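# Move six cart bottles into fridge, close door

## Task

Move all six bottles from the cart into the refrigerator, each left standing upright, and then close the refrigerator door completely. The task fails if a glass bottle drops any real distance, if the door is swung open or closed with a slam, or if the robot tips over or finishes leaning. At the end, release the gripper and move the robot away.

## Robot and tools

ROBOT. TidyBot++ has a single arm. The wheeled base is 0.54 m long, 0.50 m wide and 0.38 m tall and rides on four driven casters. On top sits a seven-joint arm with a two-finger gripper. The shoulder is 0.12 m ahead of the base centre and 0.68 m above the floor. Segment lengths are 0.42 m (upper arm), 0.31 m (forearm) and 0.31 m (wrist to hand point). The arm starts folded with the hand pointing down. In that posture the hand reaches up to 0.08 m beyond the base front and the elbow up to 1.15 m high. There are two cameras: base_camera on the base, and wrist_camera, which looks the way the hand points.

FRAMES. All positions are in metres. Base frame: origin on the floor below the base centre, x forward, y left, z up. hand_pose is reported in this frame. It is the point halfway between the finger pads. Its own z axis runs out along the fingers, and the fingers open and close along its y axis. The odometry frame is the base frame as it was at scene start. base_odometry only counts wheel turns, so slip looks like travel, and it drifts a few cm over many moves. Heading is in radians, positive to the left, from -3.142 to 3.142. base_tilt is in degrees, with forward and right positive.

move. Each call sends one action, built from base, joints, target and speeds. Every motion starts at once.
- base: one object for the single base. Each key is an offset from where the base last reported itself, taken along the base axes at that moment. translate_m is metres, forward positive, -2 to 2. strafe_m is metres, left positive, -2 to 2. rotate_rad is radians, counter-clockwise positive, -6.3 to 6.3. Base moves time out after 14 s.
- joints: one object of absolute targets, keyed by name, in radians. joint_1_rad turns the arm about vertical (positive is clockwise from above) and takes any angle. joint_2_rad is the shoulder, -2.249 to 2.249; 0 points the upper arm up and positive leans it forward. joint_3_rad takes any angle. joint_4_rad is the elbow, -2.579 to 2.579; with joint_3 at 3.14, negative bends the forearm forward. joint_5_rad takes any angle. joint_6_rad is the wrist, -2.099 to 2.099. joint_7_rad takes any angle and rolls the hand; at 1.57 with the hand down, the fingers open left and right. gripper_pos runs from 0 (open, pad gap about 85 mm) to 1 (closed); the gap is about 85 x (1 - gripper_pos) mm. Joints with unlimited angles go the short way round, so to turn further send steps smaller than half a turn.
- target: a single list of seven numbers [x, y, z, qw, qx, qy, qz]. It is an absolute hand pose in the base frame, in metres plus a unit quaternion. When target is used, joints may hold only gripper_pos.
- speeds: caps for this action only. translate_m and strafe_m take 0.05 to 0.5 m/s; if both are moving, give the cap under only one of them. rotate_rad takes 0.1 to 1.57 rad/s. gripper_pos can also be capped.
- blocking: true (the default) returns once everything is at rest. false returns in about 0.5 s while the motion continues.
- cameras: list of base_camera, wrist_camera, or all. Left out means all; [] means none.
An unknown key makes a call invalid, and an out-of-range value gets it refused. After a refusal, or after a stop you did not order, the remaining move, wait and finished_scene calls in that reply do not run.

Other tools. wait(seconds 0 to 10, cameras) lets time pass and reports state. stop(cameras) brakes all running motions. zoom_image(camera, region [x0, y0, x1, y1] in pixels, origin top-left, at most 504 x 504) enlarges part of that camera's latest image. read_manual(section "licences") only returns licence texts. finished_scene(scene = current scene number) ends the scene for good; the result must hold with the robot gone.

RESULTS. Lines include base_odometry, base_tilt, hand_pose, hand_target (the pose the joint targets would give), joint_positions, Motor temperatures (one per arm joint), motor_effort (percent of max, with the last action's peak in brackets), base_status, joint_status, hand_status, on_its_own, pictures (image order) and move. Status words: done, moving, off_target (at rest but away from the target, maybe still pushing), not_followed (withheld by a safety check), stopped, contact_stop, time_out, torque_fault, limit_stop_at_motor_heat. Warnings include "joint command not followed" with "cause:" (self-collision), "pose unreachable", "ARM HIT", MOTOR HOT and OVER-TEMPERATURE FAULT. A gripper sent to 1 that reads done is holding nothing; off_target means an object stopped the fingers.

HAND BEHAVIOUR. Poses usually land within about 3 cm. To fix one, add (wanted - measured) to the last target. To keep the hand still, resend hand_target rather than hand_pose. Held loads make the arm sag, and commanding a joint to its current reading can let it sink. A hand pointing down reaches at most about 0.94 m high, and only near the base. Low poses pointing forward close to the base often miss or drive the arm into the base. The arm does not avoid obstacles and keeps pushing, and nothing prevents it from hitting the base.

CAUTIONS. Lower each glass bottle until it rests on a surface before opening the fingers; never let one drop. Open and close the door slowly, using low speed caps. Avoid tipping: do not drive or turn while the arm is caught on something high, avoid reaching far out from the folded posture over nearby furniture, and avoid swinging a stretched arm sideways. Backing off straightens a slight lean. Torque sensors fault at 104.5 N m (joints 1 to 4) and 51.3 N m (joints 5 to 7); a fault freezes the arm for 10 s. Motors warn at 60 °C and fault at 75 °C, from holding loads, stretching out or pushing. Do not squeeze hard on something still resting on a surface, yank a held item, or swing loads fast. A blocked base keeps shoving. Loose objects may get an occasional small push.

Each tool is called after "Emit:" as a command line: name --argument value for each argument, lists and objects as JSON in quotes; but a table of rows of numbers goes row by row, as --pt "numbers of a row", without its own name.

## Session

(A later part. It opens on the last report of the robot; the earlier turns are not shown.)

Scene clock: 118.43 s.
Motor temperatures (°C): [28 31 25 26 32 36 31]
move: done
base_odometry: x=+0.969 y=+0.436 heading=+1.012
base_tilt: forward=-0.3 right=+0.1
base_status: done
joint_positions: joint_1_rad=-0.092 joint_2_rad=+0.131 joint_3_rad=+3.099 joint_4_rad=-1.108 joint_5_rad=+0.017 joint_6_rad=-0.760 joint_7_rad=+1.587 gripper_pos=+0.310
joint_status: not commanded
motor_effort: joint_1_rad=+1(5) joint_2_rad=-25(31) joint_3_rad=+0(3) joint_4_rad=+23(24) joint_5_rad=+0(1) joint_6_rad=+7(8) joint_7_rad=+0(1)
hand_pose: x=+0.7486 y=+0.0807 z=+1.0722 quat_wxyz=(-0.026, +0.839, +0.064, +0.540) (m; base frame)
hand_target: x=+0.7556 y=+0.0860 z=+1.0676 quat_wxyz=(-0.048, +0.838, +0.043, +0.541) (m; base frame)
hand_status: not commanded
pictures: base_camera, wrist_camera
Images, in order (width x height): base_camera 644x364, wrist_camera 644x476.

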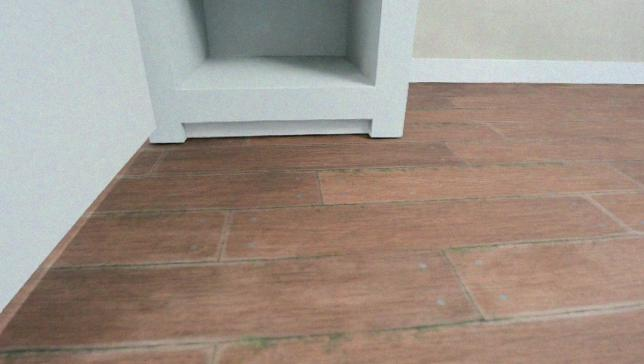

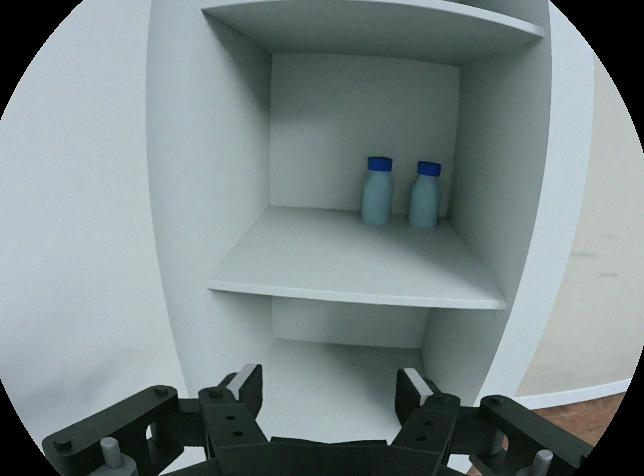

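Emit:
move --base '{"translate_m": -1.252, "strafe_m": 0.345, "rotate_rad": -1.296}' --speeds '{"rotate_rad": 1.2}' --joints '{"joint_1_rad": 0.048, "joint_2_rad": 0.155, "joint_4_rad": -1.1, "joint_6_rad": -0.82, "gripper_pos": 0}'

Emit:
move --joints '{"joint_2_rad": 0.14, "joint_4_rad": -1.3, "joint_6_rad": -0.61}' --base '{"translate_m": 0.32}' --speeds '{"translate_m": 0.3}'

Scene clock: 123.00 s.
Motor temperatures (°C): [28 31 25 26 32 36 31]
move: done
base_odometry: x=+0.013 y=-0.442 heading=-0.284
base_tilt: forward=-0.3 right=+0.1
base_status: done
joint_positions: joint_1_rad=+0.054 joint_2_rad=+0.144 joint_3_rad=+3.096 joint_4_rad=-1.108 joint_5_rad=+0.017 joint_6_rad=-0.774 joint_7_rad=+1.587 gripper_pos=+0.000
joint_status: all done
motor_effort: joint_1_rad=+0(5) joint_2_rad=-25(32) joint_3_rad=+0(3) joint_4_rad=+23(24) joint_5_rad=+0(2) joint_6_rad=+7(8) joint_7_rad=+0(1)
hand_pose: x=+0.7569 y=-0.0107 z=+1.0596 quat_wxyz=(+0.012, +0.849, +0.003, +0.529) (m; base frame)
hand_target: x=+0.7547 y=-0.0025 z=+1.0450 quat_wxyz=(-0.010, +0.861, -0.015, +0.508) (m; base frame)
hand_status: not commanded
pictures: base_camera, wrist_camera
Images, in order (width x height): base_camera 644x364, wrist_camera 644x476.

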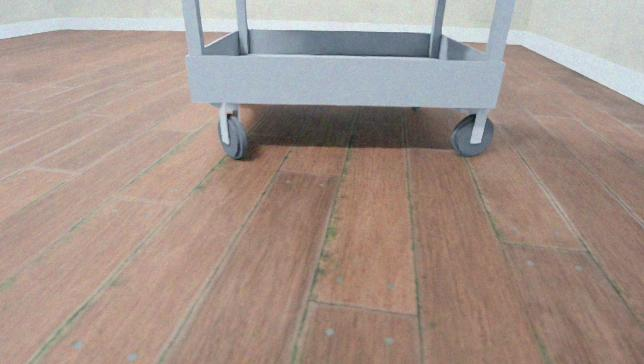

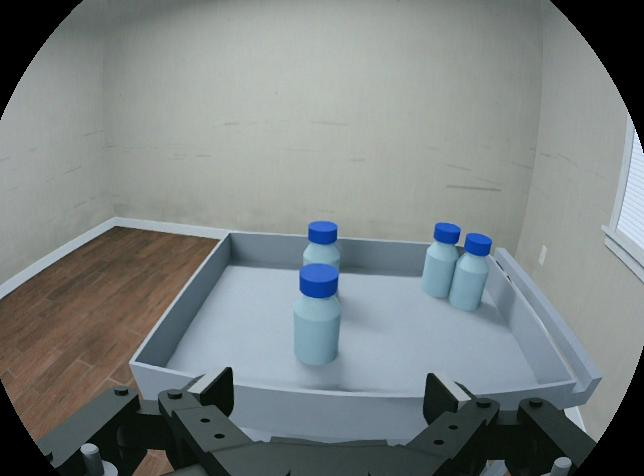

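Scene clock: 125.10 s.
Motor temperatures (°C): [28 31 25 26 32 36 31]
move: done
base_odometry: x=+0.320 y=-0.533 heading=-0.285
base_tilt: forward=-0.3 right=+0.1
base_status: done
joint_positions: joint_1_rad=+0.054 joint_2_rad=+0.136 joint_3_rad=+3.096 joint_4_rad=-1.294 joint_5_rad=+0.017 joint_6_rad=-0.645 joint_7_rad=+1.587 gripper_pos=+0.000
joint_status: all done
motor_effort: joint_1_rad=+1(2) joint_2_rad=-25(29) joint_3_rad=+0(1) joint_4_rad=+23(25) joint_5_rad=+0(1) joint_6_rad=+6(8) joint_7_rad=+0(1)
hand_pose: x=+0.7592 y=-0.0096 z=+0.9930 quat_wxyz=(+0.012, +0.861, +0.005, +0.509) (m; base frame)
hand_target: x=+0.7650 y=-0.0019 z=+0.9961 quat_wxyz=(-0.010, +0.855, -0.015, +0.519) (m; base frame)
hand_status: not commanded
pictures: base_camera, wrist_camera
Images, in order (width x height): base_camera 644x364, wrist_camera 644x476.

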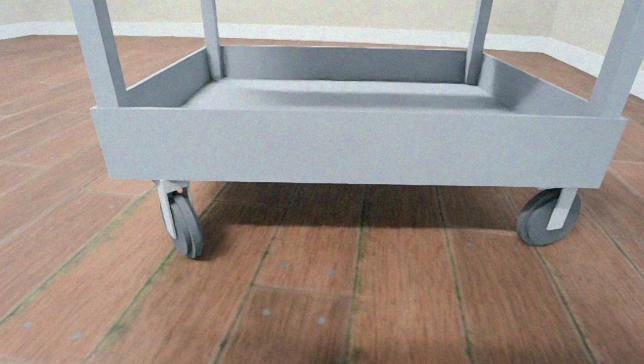

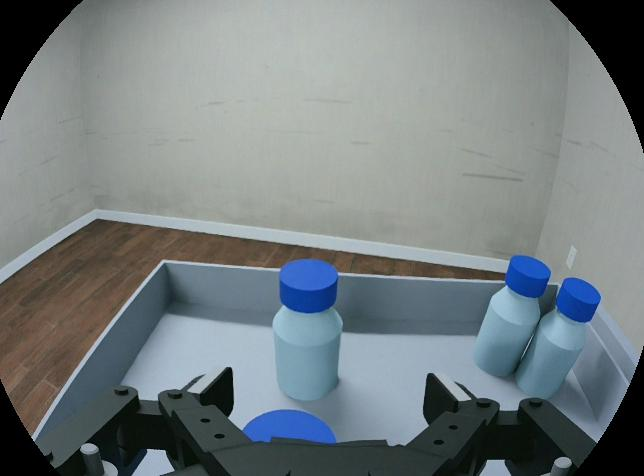

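Emit:
move --base '{"translate_m": -0.008, "strafe_m": 0.022}' --joints '{"joint_2_rad": 0.13, "joint_4_rad": -1.38, "joint_6_rad": -0.525}' --cameras '["wrist_camera"]'

Scene clock: 127.03 s.
Motor temperatures (°C): [28 31 25 26 32 36 31]
move: done
base_odometry: x=+0.319 y=-0.509 heading=-0.285
base_tilt: forward=-0.3 right=+0.1
base_status: done
joint_positions: joint_1_rad=+0.049 joint_2_rad=+0.127 joint_3_rad=+3.096 joint_4_rad=-1.373 joint_5_rad=+0.017 joint_6_rad=-0.562 joint_7_rad=+1.587 gripper_pos=+0.000
joint_status: all done
motor_effort: joint_1_rad=+1(3) joint_2_rad=-26(28) joint_3_rad=+0(3) joint_4_rad=+23(25) joint_5_rad=+0(1) joint_6_rad=+7(8) joint_7_rad=+0(1)
hand_pose: x=+0.7597 y=-0.0057 z=+0.9749 quat_wxyz=(+0.010, +0.858, +0.008, +0.514) (m; base frame)
hand_target: x=+0.7651 y=-0.0016 z=+0.9789 quat_wxyz=(-0.010, +0.851, -0.015, +0.525) (m; base frame)
hand_status: not commanded
pictures: wrist_camera
Images, in order (width x height): wrist_camera 644x476.

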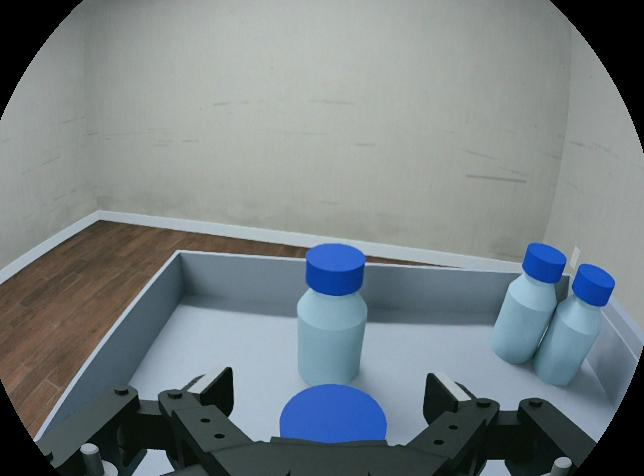

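Emit:
move --joints '{"joint_2_rad": 0.122, "joint_4_rad": -1.47, "joint_6_rad": -0.43}' --cameras '["wrist_camera"]'

Emit:
move --joints '{"joint_2_rad": 0.118, "joint_4_rad": -1.55, "joint_6_rad": -0.345}' --cameras '["wrist_camera"]'

Scene clock: 128.67 s.
Motor temperatures (°C): [28 31 25 26 32 36 31]
move: done
base_odometry: x=+0.319 y=-0.509 heading=-0.285
base_tilt: forward=-0.3 right=+0.1
base_status: not commanded
joint_positions: joint_1_rad=+0.049 joint_2_rad=+0.122 joint_3_rad=+3.096 joint_4_rad=-1.464 joint_5_rad=+0.017 joint_6_rad=-0.467 joint_7_rad=+1.587 gripper_pos=+0.000
joint_status: all done
motor_effort: joint_1_rad=+1(1) joint_2_rad=-25(28) joint_3_rad=+0(1) joint_4_rad=+23(25) joint_5_rad=+0(1) joint_6_rad=+7(8) joint_7_rad=+0(1)
hand_pose: x=+0.7596 y=-0.0050 z=+0.9508 quat_wxyz=(+0.010, +0.855, +0.008, +0.518) (m; base frame)
hand_target: x=+0.7641 y=-0.0013 z=+0.9572 quat_wxyz=(-0.010, +0.847, -0.014, +0.531) (m; base frame)
hand_status: not commanded
pictures: wrist_camera
Images, in order (width x height): wrist_camera 644x476.

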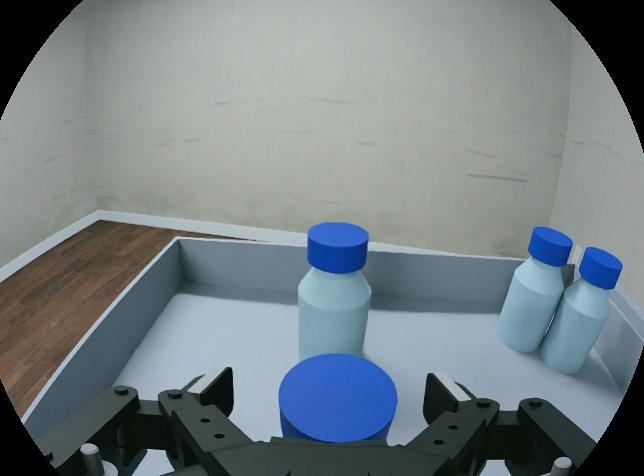

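Scene clock: 129.80 s.
Motor temperatures (°C): [28 31 25 26 32 36 31]
move: done
base_odometry: x=+0.319 y=-0.509 heading=-0.285
base_tilt: forward=-0.3 right=+0.1
base_status: not commanded
joint_positions: joint_1_rad=+0.049 joint_2_rad=+0.117 joint_3_rad=+3.096 joint_4_rad=-1.544 joint_5_rad=+0.017 joint_6_rad=-0.382 joint_7_rad=+1.587 gripper_pos=+0.000
joint_status: all done
motor_effort: joint_1_rad=+1(1) joint_2_rad=-26(27) joint_3_rad=+0(0) joint_4_rad=+23(24) joint_5_rad=+0(1) joint_6_rad=+7(8) joint_7_rad=+1(1)
hand_pose: x=+0.7580 y=-0.0044 z=+0.9298 quat_wxyz=(+0.010, +0.853, +0.009, +0.522) (m; base frame)
hand_target: x=+0.7622 y=-0.0011 z=+0.9361 quat_wxyz=(-0.010, +0.845, -0.014, +0.535) (m; base frame)
hand_status: not commanded
pictures: wrist_camera
Images, in order (width x height): wrist_camera 644x476.

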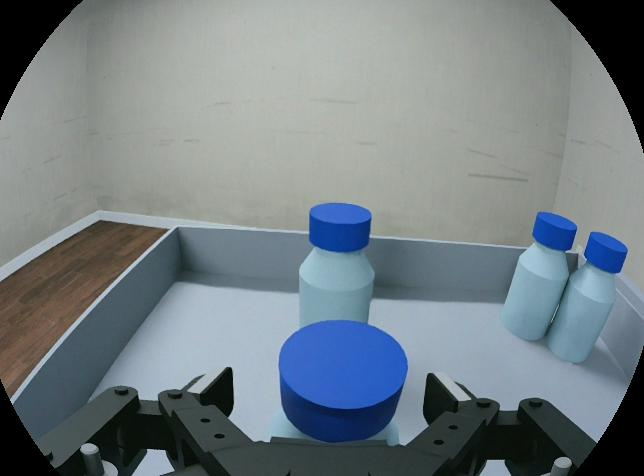

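Emit:
move --base '{"strafe_m": -0.005}' --joints '{"gripper_pos": 0.35}' --cameras '["wrist_camera"]'

Emit:
move --joints '{"gripper_pos": 0.75}' --cameras '["wrist_camera"]'

Scene clock: 131.10 s.
Motor temperatures (°C): [28 31 25 26 32 36 31]
move: done
base_odometry: x=+0.318 y=-0.514 heading=-0.285
base_tilt: forward=-0.3 right=+0.1
base_status: done
joint_positions: joint_1_rad=+0.049 joint_2_rad=+0.117 joint_3_rad=+3.096 joint_4_rad=-1.544 joint_5_rad=+0.017 joint_6_rad=-0.381 joint_7_rad=+1.587 gripper_pos=+0.350
joint_status: all done
motor_effort: joint_1_rad=+1(3) joint_2_rad=-25(28) joint_3_rad=+0(3) joint_4_rad=+23(24) joint_5_rad=+1(1) joint_6_rad=+6(7) joint_7_rad=+0(1)
hand_pose: x=+0.7579 y=-0.0044 z=+0.9304 quat_wxyz=(+0.010, +0.852, +0.009, +0.523) (m; base frame)
hand_target: x=+0.7622 y=-0.0011 z=+0.9361 quat_wxyz=(-0.010, +0.845, -0.014, +0.535) (m; base frame)
hand_status: not commanded
pictures: wrist_camera
Images, in order (width x height): wrist_camera 644x476.

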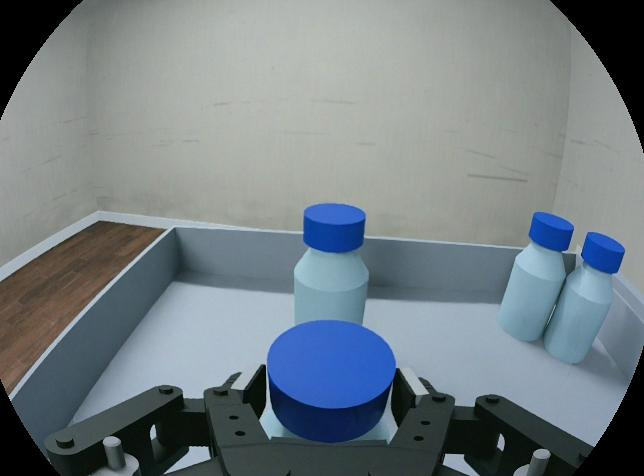

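Scene clock: 131.87 s.
Motor temperatures (°C): [28 31 25 26 32 36 31]
move: off_target
base_odometry: x=+0.318 y=-0.514 heading=-0.285
base_tilt: forward=-0.3 right=+0.1
base_status: not commanded
joint_positions: joint_1_rad=+0.049 joint_2_rad=+0.115 joint_3_rad=+3.096 joint_4_rad=-1.545 joint_5_rad=+0.017 joint_6_rad=-0.380 joint_7_rad=+1.587 gripper_pos=+0.444
joint_status: gripper_pos off_target (ended at +0.444, target +0.750)
motor_effort: joint_1_rad=+0(2) joint_2_rad=-25(25) joint_3_rad=+0(1) joint_4_rad=+24(25) joint_5_rad=-1(1) joint_6_rad=+8(9) joint_7_rad=+0(1)
hand_pose: x=+0.7576 y=-0.0044 z=+0.9310 quat_wxyz=(+0.010, +0.852, +0.009, +0.523) (m; base frame)
hand_target: x=+0.7622 y=-0.0011 z=+0.9361 quat_wxyz=(-0.010, +0.845, -0.014, +0.535) (m; base frame)
hand_status: not commanded
pictures: wrist_camera
Images, in order (width x height): wrist_camera 644x476.

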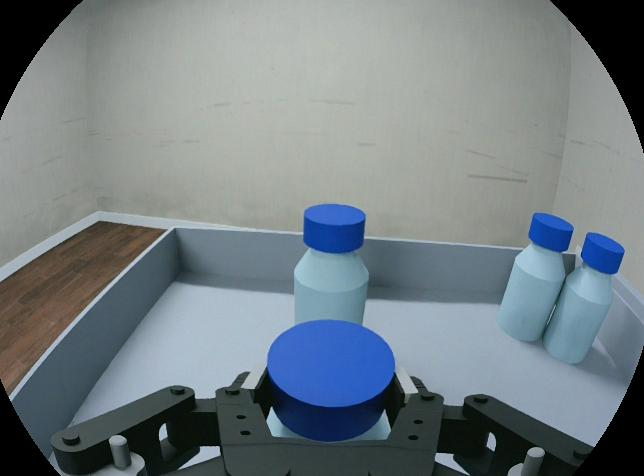

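Emit:
move --joints '{"joint_2_rad": 0.125, "joint_4_rad": -1.42, "joint_6_rad": -0.475}' --cameras '[]'

Emit:
move --joints '{"joint_2_rad": 0.168, "joint_4_rad": -0.74, "joint_6_rad": -1.13}' --cameras '["wrist_camera"]'

Emit:
move --base '{"translate_m": -0.4}' --speeds '{"translate_m": 0.35}' --cameras '[]'

Emit:
move --base '{"translate_m": 0.81, "strafe_m": 1.081, "rotate_rad": 1.297}' --speeds '{"translate_m": 0.4, "rotate_rad": 1.0}'

Scene clock: 133.67 s.
Motor temperatures (°C): [28 31 25 26 32 36 31]
move: off_target
base_odometry: x=+0.318 y=-0.514 heading=-0.285
base_tilt: forward=-0.3 right=+0.1
base_status: not commanded
joint_positions: joint_1_rad=+0.049 joint_2_rad=+0.138 joint_3_rad=+3.096 joint_4_rad=-1.468 joint_5_rad=+0.017 joint_6_rad=-0.454 joint_7_rad=+1.587 gripper_pos=+0.444
joint_status: joint_4_rad off_target (ended at -1.468, target -1.420); the others done
motor_effort: joint_1_rad=+1(2) joint_2_rad=-31(32) joint_3_rad=+0(1) joint_4_rad=+29(29) joint_5_rad=+0(1) joint_6_rad=+11(11) joint_7_rad=-1(1)
hand_pose: x=+0.7652 y=-0.0052 z=+0.9408 quat_wxyz=(+0.010, +0.858, +0.008, +0.514) (m; base frame)
hand_target: x=+0.7655 y=-0.0015 z=+0.9724 quat_wxyz=(-0.010, +0.847, -0.014, +0.532) (m; base frame)
hand_status: not commanded
pictures: none
No camera images: "cameras" was empty.

Scene clock: 135.93 s.
Motor temperatures (°C): [28 31 25 26 32 36 31]
move: off_target
base_odometry: x=+0.318 y=-0.514 heading=-0.285
base_tilt: forward=-0.3 right=+0.1
base_status: not commanded
joint_positions: joint_1_rad=+0.049 joint_2_rad=+0.175 joint_3_rad=+3.096 joint_4_rad=-0.784 joint_5_rad=+0.017 joint_6_rad=-1.099 joint_7_rad=+1.587 gripper_pos=+0.444
joint_status: joint_4_rad off_target (ended at -0.784, target -0.740); the others done
motor_effort: joint_1_rad=+1(1) joint_2_rad=-29(33) joint_3_rad=+0(1) joint_4_rad=+25(30) joint_5_rad=+0(1) joint_6_rad=+11(12) joint_7_rad=+0(1)
hand_pose: x=+0.7239 y=-0.0096 z=+1.1314 quat_wxyz=(+0.011, +0.857, +0.002, +0.516) (m; base frame)
hand_target: x=+0.7145 y=-0.0035 z=+1.1501 quat_wxyz=(-0.010, +0.851, -0.015, +0.524) (m; base frame)
hand_status: not commanded
pictures: wrist_camera
Images, in order (width x height): wrist_camera 644x476.

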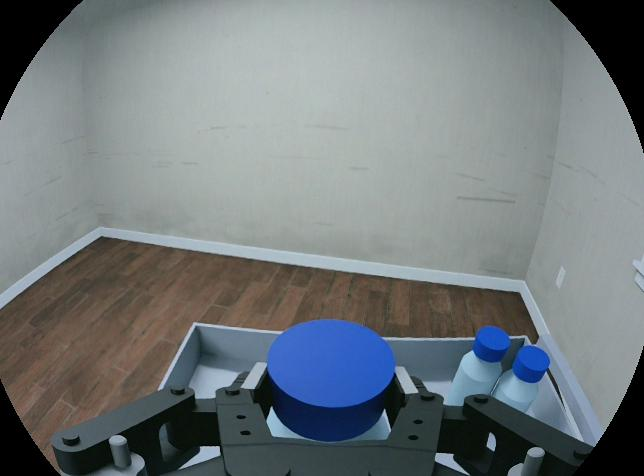

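Scene clock: 138.23 s.
Motor temperatures (°C): [28 31 25 26 32 36 31]
move: done
base_odometry: x=-0.066 y=-0.401 heading=-0.286
base_tilt: forward=-0.3 right=+0.1
base_status: done
joint_positions: joint_1_rad=+0.049 joint_2_rad=+0.182 joint_3_rad=+3.096 joint_4_rad=-0.781 joint_5_rad=+0.017 joint_6_rad=-1.105 joint_7_rad=+1.587 gripper_pos=+0.444
joint_status: not commanded
motor_effort: joint_1_rad=+1(1) joint_2_rad=-31(34) joint_3_rad=+0(1) joint_4_rad=+25(26) joint_5_rad=+0(1) joint_6_rad=+10(12) joint_7_rad=+0(1)
hand_pose: x=+0.7260 y=-0.0097 z=+1.1268 quat_wxyz=(+0.010, +0.859, +0.002, +0.511) (m; base frame)
hand_target: x=+0.7145 y=-0.0035 z=+1.1501 quat_wxyz=(-0.010, +0.851, -0.015, +0.524) (m; base frame)
hand_status: not commanded
pictures: none
No camera images: "cameras" was empty.

Scene clock: 142.83 s.
Motor temperatures (°C): [28 31 25 26 32 36 31]
move: done
base_odometry: x=+1.015 y=+0.408 heading=+1.013
base_tilt: forward=-0.3 right=+0.1
base_status: done
joint_positions: joint_1_rad=+0.045 joint_2_rad=+0.190 joint_3_rad=+3.098 joint_4_rad=-0.781 joint_5_rad=+0.017 joint_6_rad=-1.106 joint_7_rad=+1.587 gripper_pos=+0.444
joint_status: not commanded
motor_effort: joint_1_rad=-1(7) joint_2_rad=-29(34) joint_3_rad=+0(5) joint_4_rad=+25(27) joint_5_rad=+0(3) joint_6_rad=+10(11) joint_7_rad=+1(1)
hand_pose: x=+0.7296 y=-0.0085 z=+1.1218 quat_wxyz=(+0.010, +0.862, +0.003, +0.508) (m; base frame)
hand_target: x=+0.7145 y=-0.0035 z=+1.1501 quat_wxyz=(-0.010, +0.851, -0.015, +0.524) (m; base frame)
hand_status: not commanded
pictures: base_camera, wrist_camera
Images, in order (width x height): base_camera 644x364, wrist_camera 644x476.

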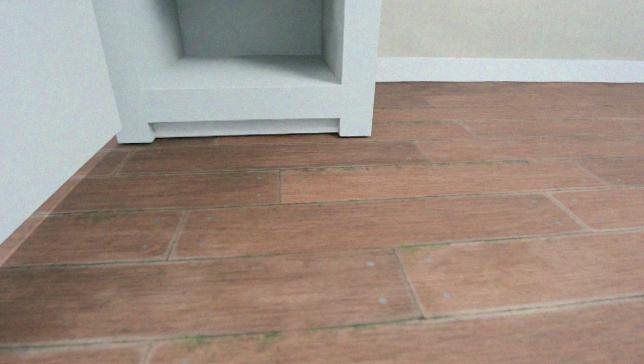

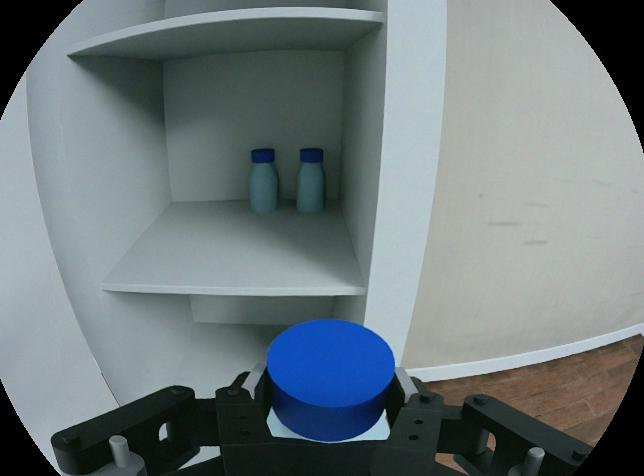

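Emit:
move --base '{"translate_m": 0.53}' --speeds '{"translate_m": 0.3}'

Emit:
move --joints '{"joint_2_rad": 0.152, "joint_4_rad": -0.94, "joint_6_rad": -0.88}' --cameras '["wrist_camera"]'

Emit:
move --joints '{"joint_2_rad": 0.148, "joint_4_rad": -1.015, "joint_6_rad": -0.785}' --cameras '["wrist_camera"]'

Emit:
move --joints '{"joint_2_rad": 0.146, "joint_4_rad": -1.05, "joint_6_rad": -0.75}' --cameras '[]'

Emit:
move --joints '{"joint_2_rad": 0.143, "joint_4_rad": -1.09, "joint_6_rad": -0.715}' --cameras '[]'

Emit:
move --joints '{"joint_2_rad": 0.143, "joint_4_rad": -1.115, "joint_6_rad": -0.735}' --cameras '["wrist_camera"]'

Scene clock: 146.53 s.
Motor temperatures (°C): [28 31 25 26 32 36 31]
move: done
base_odometry: x=+1.296 y=+0.858 heading=+1.012
base_tilt: forward=-0.3 right=+0.1
base_status: done
joint_positions: joint_1_rad=+0.021 joint_2_rad=+0.181 joint_3_rad=+3.083 joint_4_rad=-0.778 joint_5_rad=+0.007 joint_6_rad=-1.116 joint_7_rad=+1.585 gripper_pos=+0.450
joint_status: not commanded
motor_effort: joint_1_rad=+9(9) joint_2_rad=-30(32) joint_3_rad=+6(7) joint_4_rad=+25(26) joint_5_rad=+4(5) joint_6_rad=+10(14) joint_7_rad=+0(1)
hand_pose: x=+0.7234 y=+0.0167 z=+1.1265 quat_wxyz=(-0.007, +0.861, +0.019, +0.509) (m; base frame)
hand_target: x=+0.7145 y=-0.0035 z=+1.1501 quat_wxyz=(-0.010, +0.851, -0.015, +0.524) (m; base frame)
hand_status: not commanded
pictures: base_camera, wrist_camera
Images, in order (width x height): base_camera 644x364, wrist_camera 644x476.

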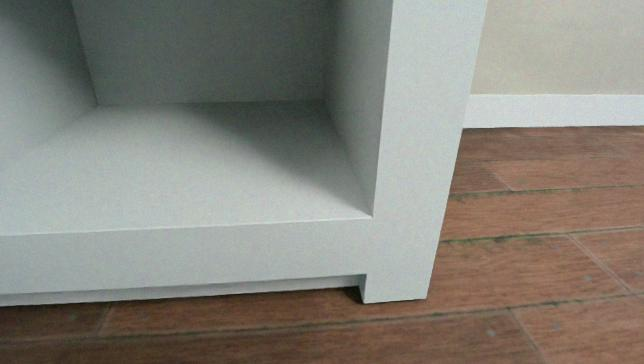

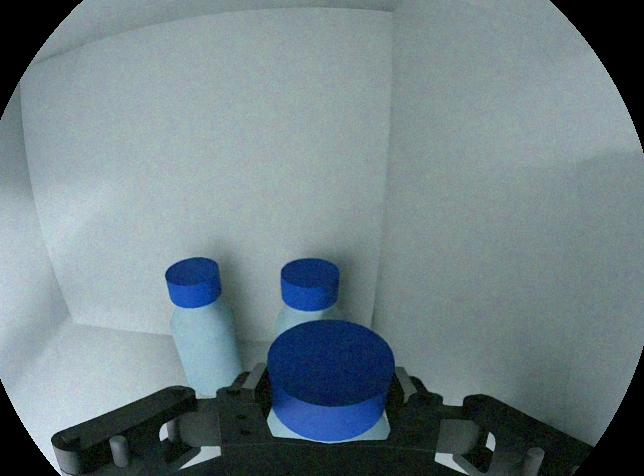

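Scene clock: 147.70 s.
Motor temperatures (°C): [28 31 25 26 32 36 31]
move: done
base_odometry: x=+1.296 y=+0.858 heading=+1.012
base_tilt: forward=-0.3 right=+0.1
base_status: not commanded
joint_positions: joint_1_rad=+0.022 joint_2_rad=+0.162 joint_3_rad=+3.083 joint_4_rad=-0.952 joint_5_rad=+0.007 joint_6_rad=-0.941 joint_7_rad=+1.585 gripper_pos=+0.450
joint_status: all done
motor_effort: joint_1_rad=+7(9) joint_2_rad=-28(30) joint_3_rad=+5(6) joint_4_rad=+26(27) joint_5_rad=+3(5) joint_6_rad=+10(11) joint_7_rad=+0(1)
hand_pose: x=+0.7432 y=+0.0185 z=+1.0914 quat_wxyz=(-0.006, +0.856, +0.020, +0.517) (m; base frame)
hand_target: x=+0.7477 y=-0.0030 z=+1.1212 quat_wxyz=(-0.010, +0.834, -0.015, +0.552) (m; base frame)
hand_status: not commanded
pictures: wrist_camera
Images, in order (width x height): wrist_camera 644x476.

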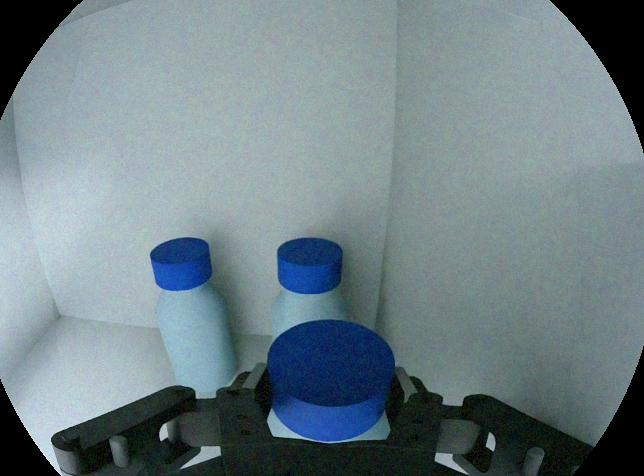

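Scene clock: 148.53 s.
Motor temperatures (°C): [28 31 25 26 32 36 31]
move: done
base_odometry: x=+1.296 y=+0.858 heading=+1.012
base_tilt: forward=-0.3 right=+0.1
base_status: not commanded
joint_positions: joint_1_rad=+0.022 joint_2_rad=+0.157 joint_3_rad=+3.083 joint_4_rad=-1.025 joint_5_rad=+0.007 joint_6_rad=-0.842 joint_7_rad=+1.585 gripper_pos=+0.450
joint_status: all done
motor_effort: joint_1_rad=+7(8) joint_2_rad=-28(30) joint_3_rad=+6(6) joint_4_rad=+26(27) joint_5_rad=+3(3) joint_6_rad=+10(11) joint_7_rad=+0(1)
hand_pose: x=+0.7545 y=+0.0193 z=+1.0801 quat_wxyz=(-0.006, +0.848, +0.020, +0.530) (m; base frame)
hand_target: x=+0.7584 y=-0.0028 z=+1.1082 quat_wxyz=(-0.010, +0.827, -0.015, +0.562) (m; base frame)
hand_status: not commanded
pictures: wrist_camera
Images, in order (width x height): wrist_camera 644x476.

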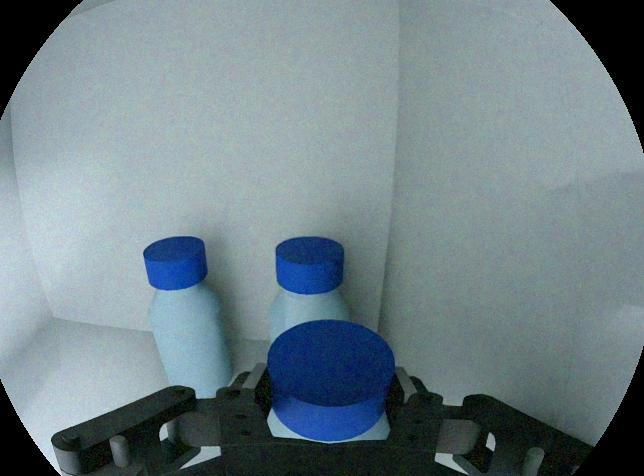

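Scene clock: 149.20 s.
Motor temperatures (°C): [28 31 25 26 32 36 31]
move: done
base_odometry: x=+1.296 y=+0.858 heading=+1.012
base_tilt: forward=-0.3 right=+0.1
base_status: not commanded
joint_positions: joint_1_rad=+0.022 joint_2_rad=+0.155 joint_3_rad=+3.083 joint_4_rad=-1.061 joint_5_rad=+0.007 joint_6_rad=-0.803 joint_7_rad=+1.585 gripper_pos=+0.450
joint_status: all done
motor_effort: joint_1_rad=+8(8) joint_2_rad=-29(31) joint_3_rad=+5(6) joint_4_rad=+26(27) joint_5_rad=+2(3) joint_6_rad=+10(11) joint_7_rad=+0(1)
hand_pose: x=+0.7583 y=+0.0197 z=+1.0721 quat_wxyz=(-0.006, +0.846, +0.020, +0.532) (m; base frame)
hand_target: x=+0.7618 y=-0.0027 z=+1.0993 quat_wxyz=(-0.010, +0.826, -0.015, +0.563) (m; base frame)
hand_status: not commanded
pictures: none
No camera images: "cameras" was empty.

Scene clock: 149.90 s.
Motor temperatures (°C): [28 31 25 26 32 36 31]
move: done
base_odometry: x=+1.296 y=+0.858 heading=+1.012
base_tilt: forward=-0.3 right=+0.1
base_status: not commanded
joint_positions: joint_1_rad=+0.022 joint_2_rad=+0.150 joint_3_rad=+3.083 joint_4_rad=-1.093 joint_5_rad=+0.007 joint_6_rad=-0.761 joint_7_rad=+1.585 gripper_pos=+0.450
joint_status: all done
motor_effort: joint_1_rad=+6(7) joint_2_rad=-27(29) joint_3_rad=+4(6) joint_4_rad=+25(27) joint_5_rad=+2(3) joint_6_rad=+10(11) joint_7_rad=+0(1)
hand_pose: x=+0.7609 y=+0.0200 z=+1.0688 quat_wxyz=(-0.006, +0.842, +0.020, +0.539) (m; base frame)
hand_target: x=+0.7644 y=-0.0025 z=+1.0880 quat_wxyz=(-0.010, +0.827, -0.015, +0.562) (m; base frame)
hand_status: not commanded
pictures: none
No camera images: "cameras" was empty.

Scene clock: 150.50 s.
Motor temperatures (°C): [28 31 25 26 32 36 31]
move: done
base_odometry: x=+1.296 y=+0.858 heading=+1.012
base_tilt: forward=-0.3 right=+0.1
base_status: not commanded
joint_positions: joint_1_rad=+0.022 joint_2_rad=+0.144 joint_3_rad=+3.083 joint_4_rad=-1.100 joint_5_rad=+0.007 joint_6_rad=-0.759 joint_7_rad=+1.585 gripper_pos=+0.450
joint_status: all done
motor_effort: joint_1_rad=+3(5) joint_2_rad=-25(27) joint_3_rad=+3(4) joint_4_rad=+22(25) joint_5_rad=+1(2) joint_6_rad=+6(9) joint_7_rad=+1(1)
hand_pose: x=+0.7588 y=+0.0200 z=+1.0689 quat_wxyz=(-0.006, +0.842, +0.020, +0.539) (m; base frame)
hand_target: x=+0.7614 y=-0.0024 z=+1.0676 quat_wxyz=(-0.010, +0.839, -0.015, +0.543) (m; base frame)
hand_status: not commanded
pictures: wrist_camera
Images, in order (width x height): wrist_camera 644x476.

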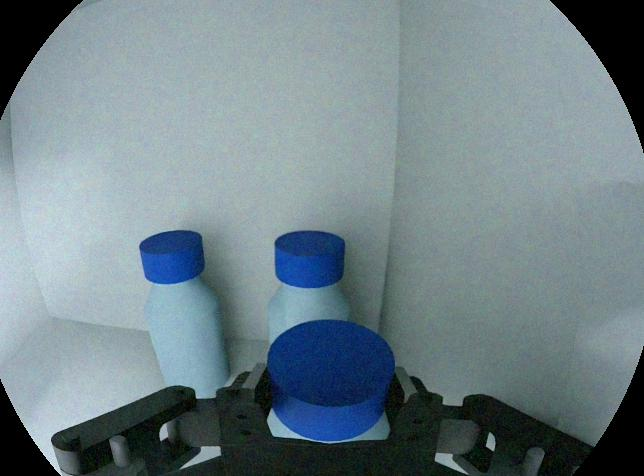

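Emit:
move --base '{"strafe_m": 0.032}' --speeds '{"strafe_m": 0.1}'

Scene clock: 152.47 s.
Motor temperatures (°C): [28 31 25 26 32 36 31]
move: done
base_odometry: x=+1.269 y=+0.875 heading=+1.012
base_tilt: forward=-0.3 right=+0.1
base_status: done
joint_positions: joint_1_rad=+0.050 joint_2_rad=+0.144 joint_3_rad=+3.094 joint_4_rad=-1.101 joint_5_rad=+0.007 joint_6_rad=-0.759 joint_7_rad=+1.584 gripper_pos=+0.450
joint_status: not commanded
motor_effort: joint_1_rad=+0(5) joint_2_rad=-25(27) joint_3_rad=-1(4) joint_4_rad=+22(23) joint_5_rad=-1(3) joint_6_rad=+6(8) joint_7_rad=-1(2)
hand_pose: x=+0.7590 y=-0.0044 z=+1.0685 quat_wxyz=(+0.005, +0.842, +0.004, +0.539) (m; base frame)
hand_target: x=+0.7614 y=-0.0024 z=+1.0676 quat_wxyz=(-0.010, +0.839, -0.015, +0.543) (m; base frame)
hand_status: not commanded
pictures: base_camera, wrist_camera
Images, in order (width x height): base_camera 644x364, wrist_camera 644x476.

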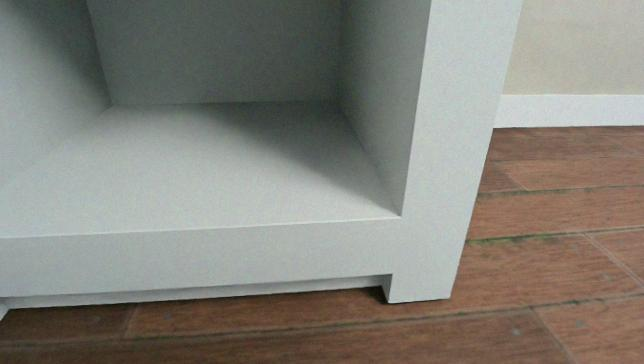

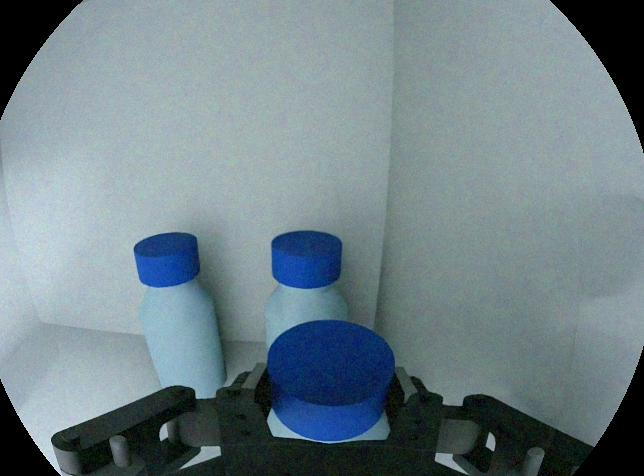

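Emit:
move --joints '{"gripper_pos": 0.36}' --cameras '[]'

Emit:
move --joints '{"gripper_pos": 0.31}' --cameras '["wrist_camera"]'

Scene clock: 154.60 s.
Motor temperatures (°C): [28 31 25 26 32 36 31]
move: done
base_odometry: x=+1.269 y=+0.875 heading=+1.012
base_tilt: forward=-0.3 right=+0.1
base_status: not commanded
joint_positions: joint_1_rad=+0.050 joint_2_rad=+0.144 joint_3_rad=+3.094 joint_4_rad=-1.103 joint_5_rad=+0.007 joint_6_rad=-0.759 joint_7_rad=+1.584 gripper_pos=+0.360
joint_status: all done
motor_effort: joint_1_rad=+0(2) joint_2_rad=-24(26) joint_3_rad=+0(1) joint_4_rad=+22(23) joint_5_rad=+0(2) joint_6_rad=+6(8) joint_7_rad=+0(1)
hand_pose: x=+0.7589 y=-0.0044 z=+1.0672 quat_wxyz=(+0.005, +0.843, +0.004, +0.538) (m; base frame)
hand_target: x=+0.7614 y=-0.0024 z=+1.0676 quat_wxyz=(-0.010, +0.839, -0.015, +0.543) (m; base frame)
hand_status: not commanded
pictures: none
No camera images: "cameras" was empty.

Scene clock: 155.07 s.
Motor temperatures (°C): [28 31 25 26 32 36 31]
move: done
base_odometry: x=+1.269 y=+0.875 heading=+1.012
base_tilt: forward=-0.3 right=+0.1
base_status: not commanded
joint_positions: joint_1_rad=+0.050 joint_2_rad=+0.144 joint_3_rad=+3.094 joint_4_rad=-1.103 joint_5_rad=+0.007 joint_6_rad=-0.759 joint_7_rad=+1.584 gripper_pos=+0.310
joint_status: all done
motor_effort: joint_1_rad=+1(1) joint_2_rad=-26(26) joint_3_rad=+0(0) joint_4_rad=+23(23) joint_5_rad=+0(1) joint_6_rad=+7(8) joint_7_rad=+0(0)
hand_pose: x=+0.7589 y=-0.0044 z=+1.0672 quat_wxyz=(+0.005, +0.843, +0.004, +0.538) (m; base frame)
hand_target: x=+0.7614 y=-0.0024 z=+1.0676 quat_wxyz=(-0.010, +0.839, -0.015, +0.543) (m; base frame)
hand_status: not commanded
pictures: wrist_camera
Images, in order (width x height): wrist_camera 644x476.

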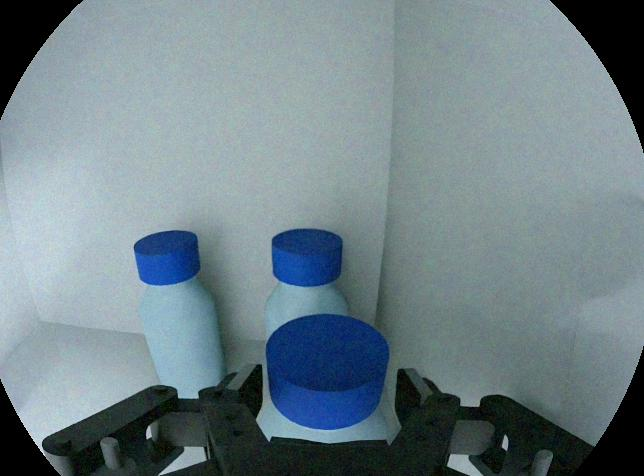

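Emit:
move --base '{"translate_m": -0.53}' --speeds '{"translate_m": 0.35}'

Scene clock: 160.03 s.
Motor temperatures (°C): [28 31 25 26 32 36 31]
move: done
base_odometry: x=+0.988 y=+0.426 heading=+1.012
base_tilt: forward=-0.3 right=+0.1
base_status: done
joint_positions: joint_1_rad=+0.050 joint_2_rad=+0.131 joint_3_rad=+3.094 joint_4_rad=-1.106 joint_5_rad=+0.007 joint_6_rad=-0.759 joint_7_rad=+1.584 gripper_pos=+0.310
joint_status: not commanded
motor_effort: joint_1_rad=+1(1) joint_2_rad=-25(30) joint_3_rad=+0(1) joint_4_rad=+23(23) joint_5_rad=+0(1) joint_6_rad=+7(8) joint_7_rad=+0(1)
hand_pose: x=+0.7540 y=-0.0042 z=+1.0736 quat_wxyz=(+0.005, +0.840, +0.004, +0.542) (m; base frame)
hand_target: x=+0.7614 y=-0.0024 z=+1.0676 quat_wxyz=(-0.010, +0.839, -0.015, +0.543) (m; base frame)
hand_status: not commanded
pictures: base_camera, wrist_camera
Images, in order (width x height): base_camera 644x364, wrist_camera 644x476.

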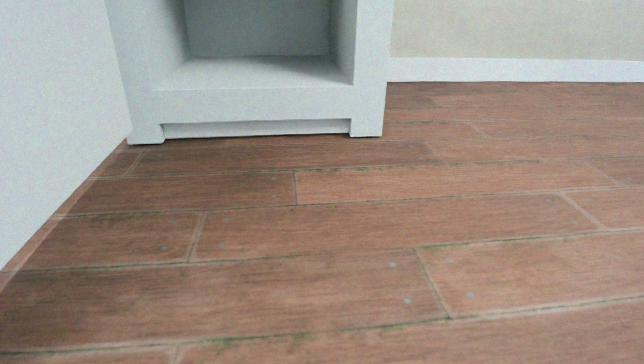

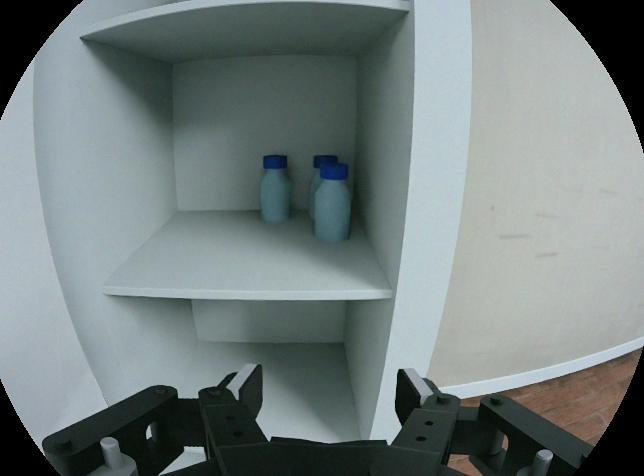

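Emit:
move --base '{"translate_m": -1.159, "strafe_m": 0.06, "rotate_rad": -1.297}' --speeds '{"rotate_rad": 1.2}' --joints '{"joint_1_rad": 0.048, "joint_2_rad": 0.155, "joint_4_rad": -1.1, "joint_6_rad": -0.82, "gripper_pos": 0}'

Emit:
move --joints '{"joint_2_rad": 0.14, "joint_4_rad": -1.3, "joint_6_rad": -0.61}' --base '{"translate_m": 0.12}' --speeds '{"translate_m": 0.3}'

Scene clock: 169.80 s.
Motor temperatures (°C): [28 31 25 26 32 36 31]
move: done
base_odometry: x=+0.322 y=-0.525 heading=-0.286
base_tilt: forward=-0.3 right=+0.1
base_status: done
joint_positions: joint_1_rad=+0.053 joint_2_rad=+0.151 joint_3_rad=+3.095 joint_4_rad=-1.105 joint_5_rad=+0.007 joint_6_rad=-0.810 joint_7_rad=+1.584 gripper_pos=+0.000
joint_status: all done
motor_effort: joint_1_rad=+1(5) joint_2_rad=-25(31) joint_3_rad=+0(3) joint_4_rad=+22(24) joint_5_rad=+0(1) joint_6_rad=+7(8) joint_7_rad=+1(1)
hand_pose: x=+0.7543 y=-0.0074 z=+1.0477 quat_wxyz=(+0.006, +0.859, +0.002, +0.512) (m; base frame)
hand_target: x=+0.7547 y=-0.0025 z=+1.0450 quat_wxyz=(-0.010, +0.861, -0.015, +0.508) (m; base frame)
hand_status: not commanded
pictures: base_camera, wrist_camera
Images, in order (width x height): base_camera 644x364, wrist_camera 644x476.

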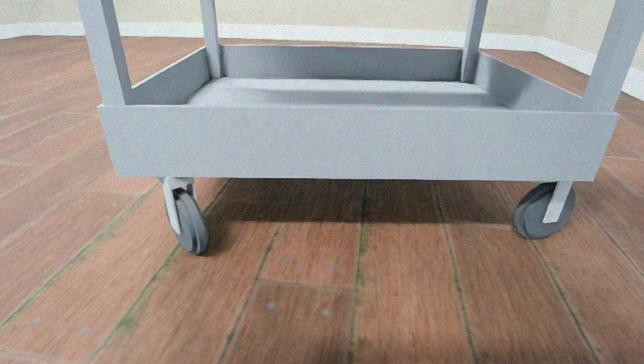

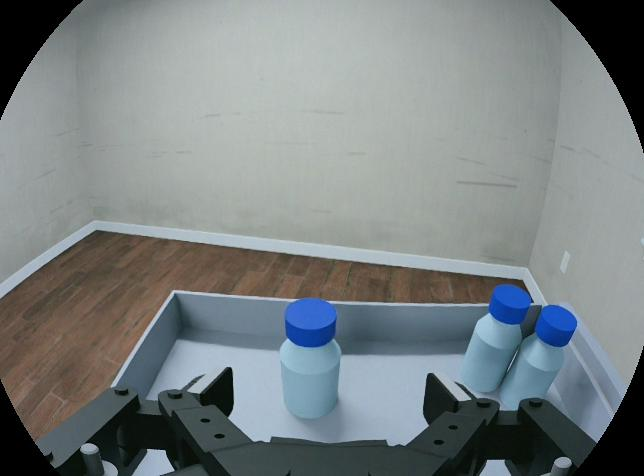

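Scene clock: 171.33 s.
Motor temperatures (°C): [28 31 25 26 32 36 31]
move: done
base_odometry: x=+0.438 y=-0.560 heading=-0.286
base_tilt: forward=-0.3 right=+0.1
base_status: done
joint_positions: joint_1_rad=+0.053 joint_2_rad=+0.135 joint_3_rad=+3.095 joint_4_rad=-1.296 joint_5_rad=+0.007 joint_6_rad=-0.648 joint_7_rad=+1.584 gripper_pos=+0.000
joint_status: all done
motor_effort: joint_1_rad=+0(2) joint_2_rad=-25(31) joint_3_rad=+0(1) joint_4_rad=+23(25) joint_5_rad=+0(1) joint_6_rad=+6(7) joint_7_rad=+0(1)
hand_pose: x=+0.7585 y=-0.0065 z=+0.9912 quat_wxyz=(+0.006, +0.862, +0.002, +0.507) (m; base frame)
hand_target: x=+0.7650 y=-0.0019 z=+0.9961 quat_wxyz=(-0.010, +0.855, -0.015, +0.519) (m; base frame)
hand_status: not commanded
pictures: base_camera, wrist_camera
Images, in order (width x height): base_camera 644x364, wrist_camera 644x476.

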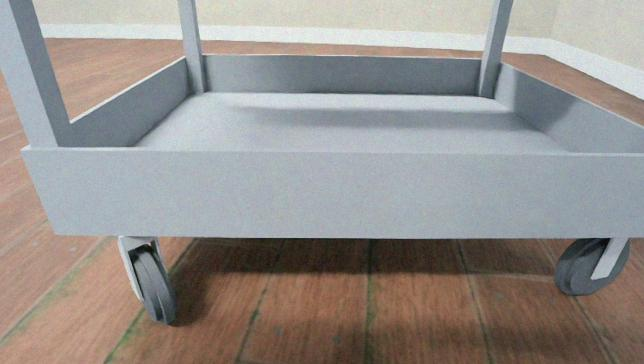

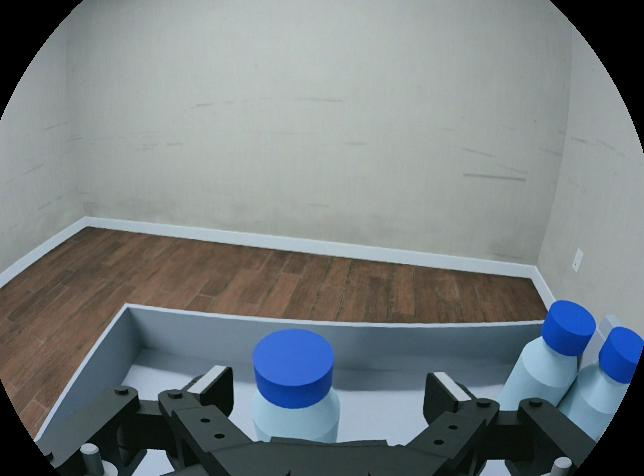

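Emit:
move --base '{"translate_m": 0.057, "strafe_m": 0.018}' --cameras '["wrist_camera"]'

Emit:
move --joints '{"joint_2_rad": 0.122, "joint_4_rad": -1.47, "joint_6_rad": -0.43}' --cameras '["wrist_camera"]'

Scene clock: 173.00 s.
Motor temperatures (°C): [28 31 25 26 32 36 31]
move: done
base_odometry: x=+0.498 y=-0.559 heading=-0.287
base_tilt: forward=-0.3 right=+0.1
base_status: done
joint_positions: joint_1_rad=+0.053 joint_2_rad=+0.135 joint_3_rad=+3.095 joint_4_rad=-1.296 joint_5_rad=+0.007 joint_6_rad=-0.644 joint_7_rad=+1.584 gripper_pos=+0.000
joint_status: not commanded
motor_effort: joint_1_rad=+0(2) joint_2_rad=-25(29) joint_3_rad=+0(2) joint_4_rad=+23(24) joint_5_rad=+0(1) joint_6_rad=+7(7) joint_7_rad=+0(1)
hand_pose: x=+0.7589 y=-0.0064 z=+0.9923 quat_wxyz=(+0.006, +0.861, +0.002, +0.508) (m; base frame)
hand_target: x=+0.7650 y=-0.0019 z=+0.9961 quat_wxyz=(-0.010, +0.855, -0.015, +0.519) (m; base frame)
hand_status: not commanded
pictures: wrist_camera
Images, in order (width x height): wrist_camera 644x476.

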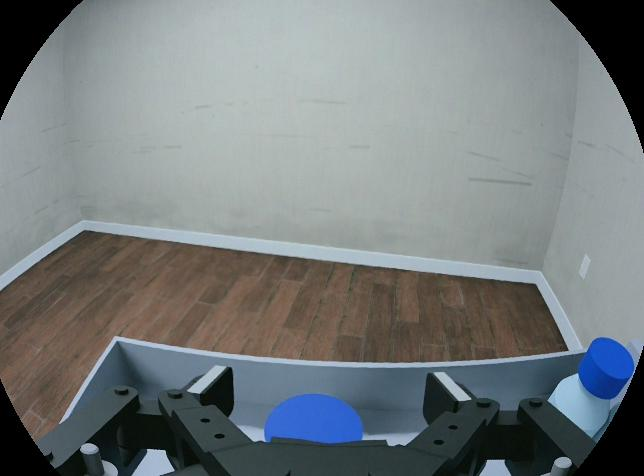

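Scene clock: 174.40 s.
Motor temperatures (°C): [28 31 25 26 32 36 31]
move: done
base_odometry: x=+0.498 y=-0.559 heading=-0.287
base_tilt: forward=-0.3 right=+0.1
base_status: not commanded
joint_positions: joint_1_rad=+0.053 joint_2_rad=+0.124 joint_3_rad=+3.095 joint_4_rad=-1.463 joint_5_rad=+0.007 joint_6_rad=-0.468 joint_7_rad=+1.584 gripper_pos=+0.000
joint_status: all done
motor_effort: joint_1_rad=+0(1) joint_2_rad=-26(28) joint_3_rad=+0(1) joint_4_rad=+23(25) joint_5_rad=+0(1) joint_6_rad=+7(8) joint_7_rad=+0(1)
hand_pose: x=+0.7602 y=-0.0056 z=+0.9494 quat_wxyz=(+0.006, +0.856, +0.003, +0.517) (m; base frame)
hand_target: x=+0.7641 y=-0.0013 z=+0.9572 quat_wxyz=(-0.010, +0.847, -0.014, +0.531) (m; base frame)
hand_status: not commanded
pictures: wrist_camera
Images, in order (width x height): wrist_camera 644x476.

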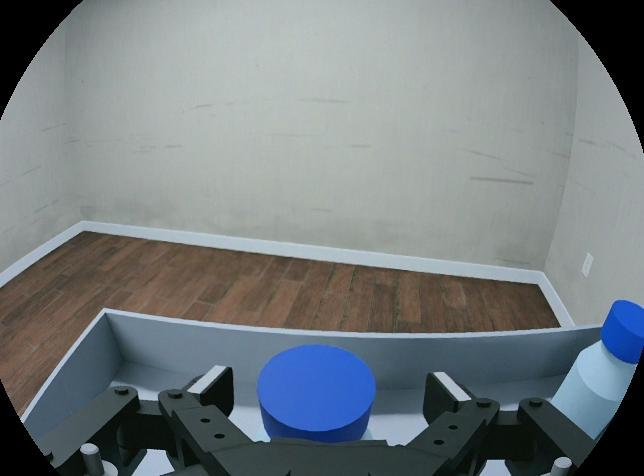

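Emit:
move --base '{"translate_m": -0.009, "strafe_m": 0.007}' --cameras '["wrist_camera"]'

Emit:
move --joints '{"joint_2_rad": 0.118, "joint_4_rad": -1.55, "joint_6_rad": -0.345}' --cameras '["wrist_camera"]'

Scene clock: 175.47 s.
Motor temperatures (°C): [28 31 25 26 32 36 31]
move: done
base_odometry: x=+0.491 y=-0.550 heading=-0.287
base_tilt: forward=-0.3 right=+0.1
base_status: done
joint_positions: joint_1_rad=+0.052 joint_2_rad=+0.115 joint_3_rad=+3.095 joint_4_rad=-1.464 joint_5_rad=+0.007 joint_6_rad=-0.465 joint_7_rad=+1.584 gripper_pos=+0.000
joint_status: not commanded
motor_effort: joint_1_rad=+1(3) joint_2_rad=-25(30) joint_3_rad=+0(3) joint_4_rad=+23(24) joint_5_rad=+0(1) joint_6_rad=+6(8) joint_7_rad=+0(1)
hand_pose: x=+0.7582 y=-0.0047 z=+0.9554 quat_wxyz=(+0.006, +0.853, +0.004, +0.522) (m; base frame)
hand_target: x=+0.7641 y=-0.0013 z=+0.9572 quat_wxyz=(-0.010, +0.847, -0.014, +0.531) (m; base frame)
hand_status: not commanded
pictures: wrist_camera
Images, in order (width x height): wrist_camera 644x476.

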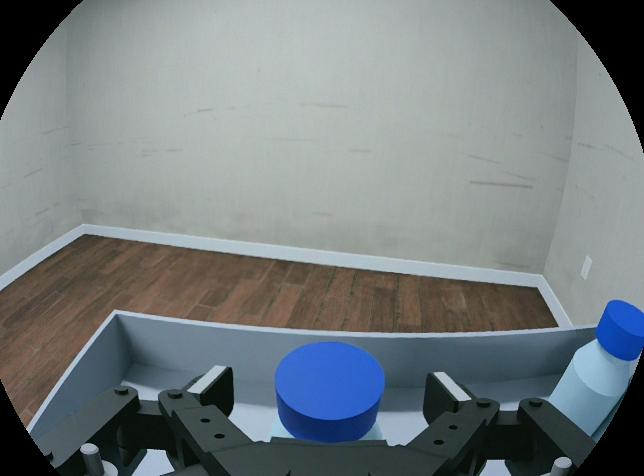

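Scene clock: 176.60 s.
Motor temperatures (°C): [28 31 25 26 32 36 31]
move: done
base_odometry: x=+0.491 y=-0.550 heading=-0.287
base_tilt: forward=-0.3 right=+0.1
base_status: not commanded
joint_positions: joint_1_rad=+0.052 joint_2_rad=+0.115 joint_3_rad=+3.095 joint_4_rad=-1.544 joint_5_rad=+0.007 joint_6_rad=-0.381 joint_7_rad=+1.584 gripper_pos=+0.000
joint_status: all done
motor_effort: joint_1_rad=+1(1) joint_2_rad=-25(26) joint_3_rad=+0(0) joint_4_rad=+23(25) joint_5_rad=+0(1) joint_6_rad=+7(8) joint_7_rad=+0(1)
hand_pose: x=+0.7573 y=-0.0044 z=+0.9313 quat_wxyz=(+0.006, +0.852, +0.004, +0.523) (m; base frame)
hand_target: x=+0.7622 y=-0.0011 z=+0.9361 quat_wxyz=(-0.010, +0.845, -0.014, +0.535) (m; base frame)
hand_status: not commanded
pictures: wrist_camera
Images, in order (width x height): wrist_camera 644x476.

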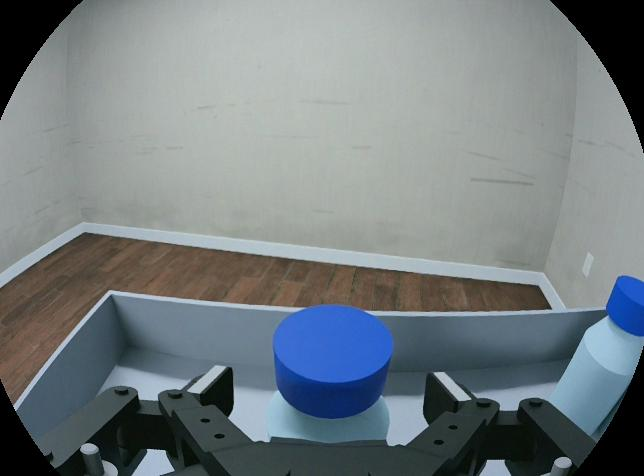

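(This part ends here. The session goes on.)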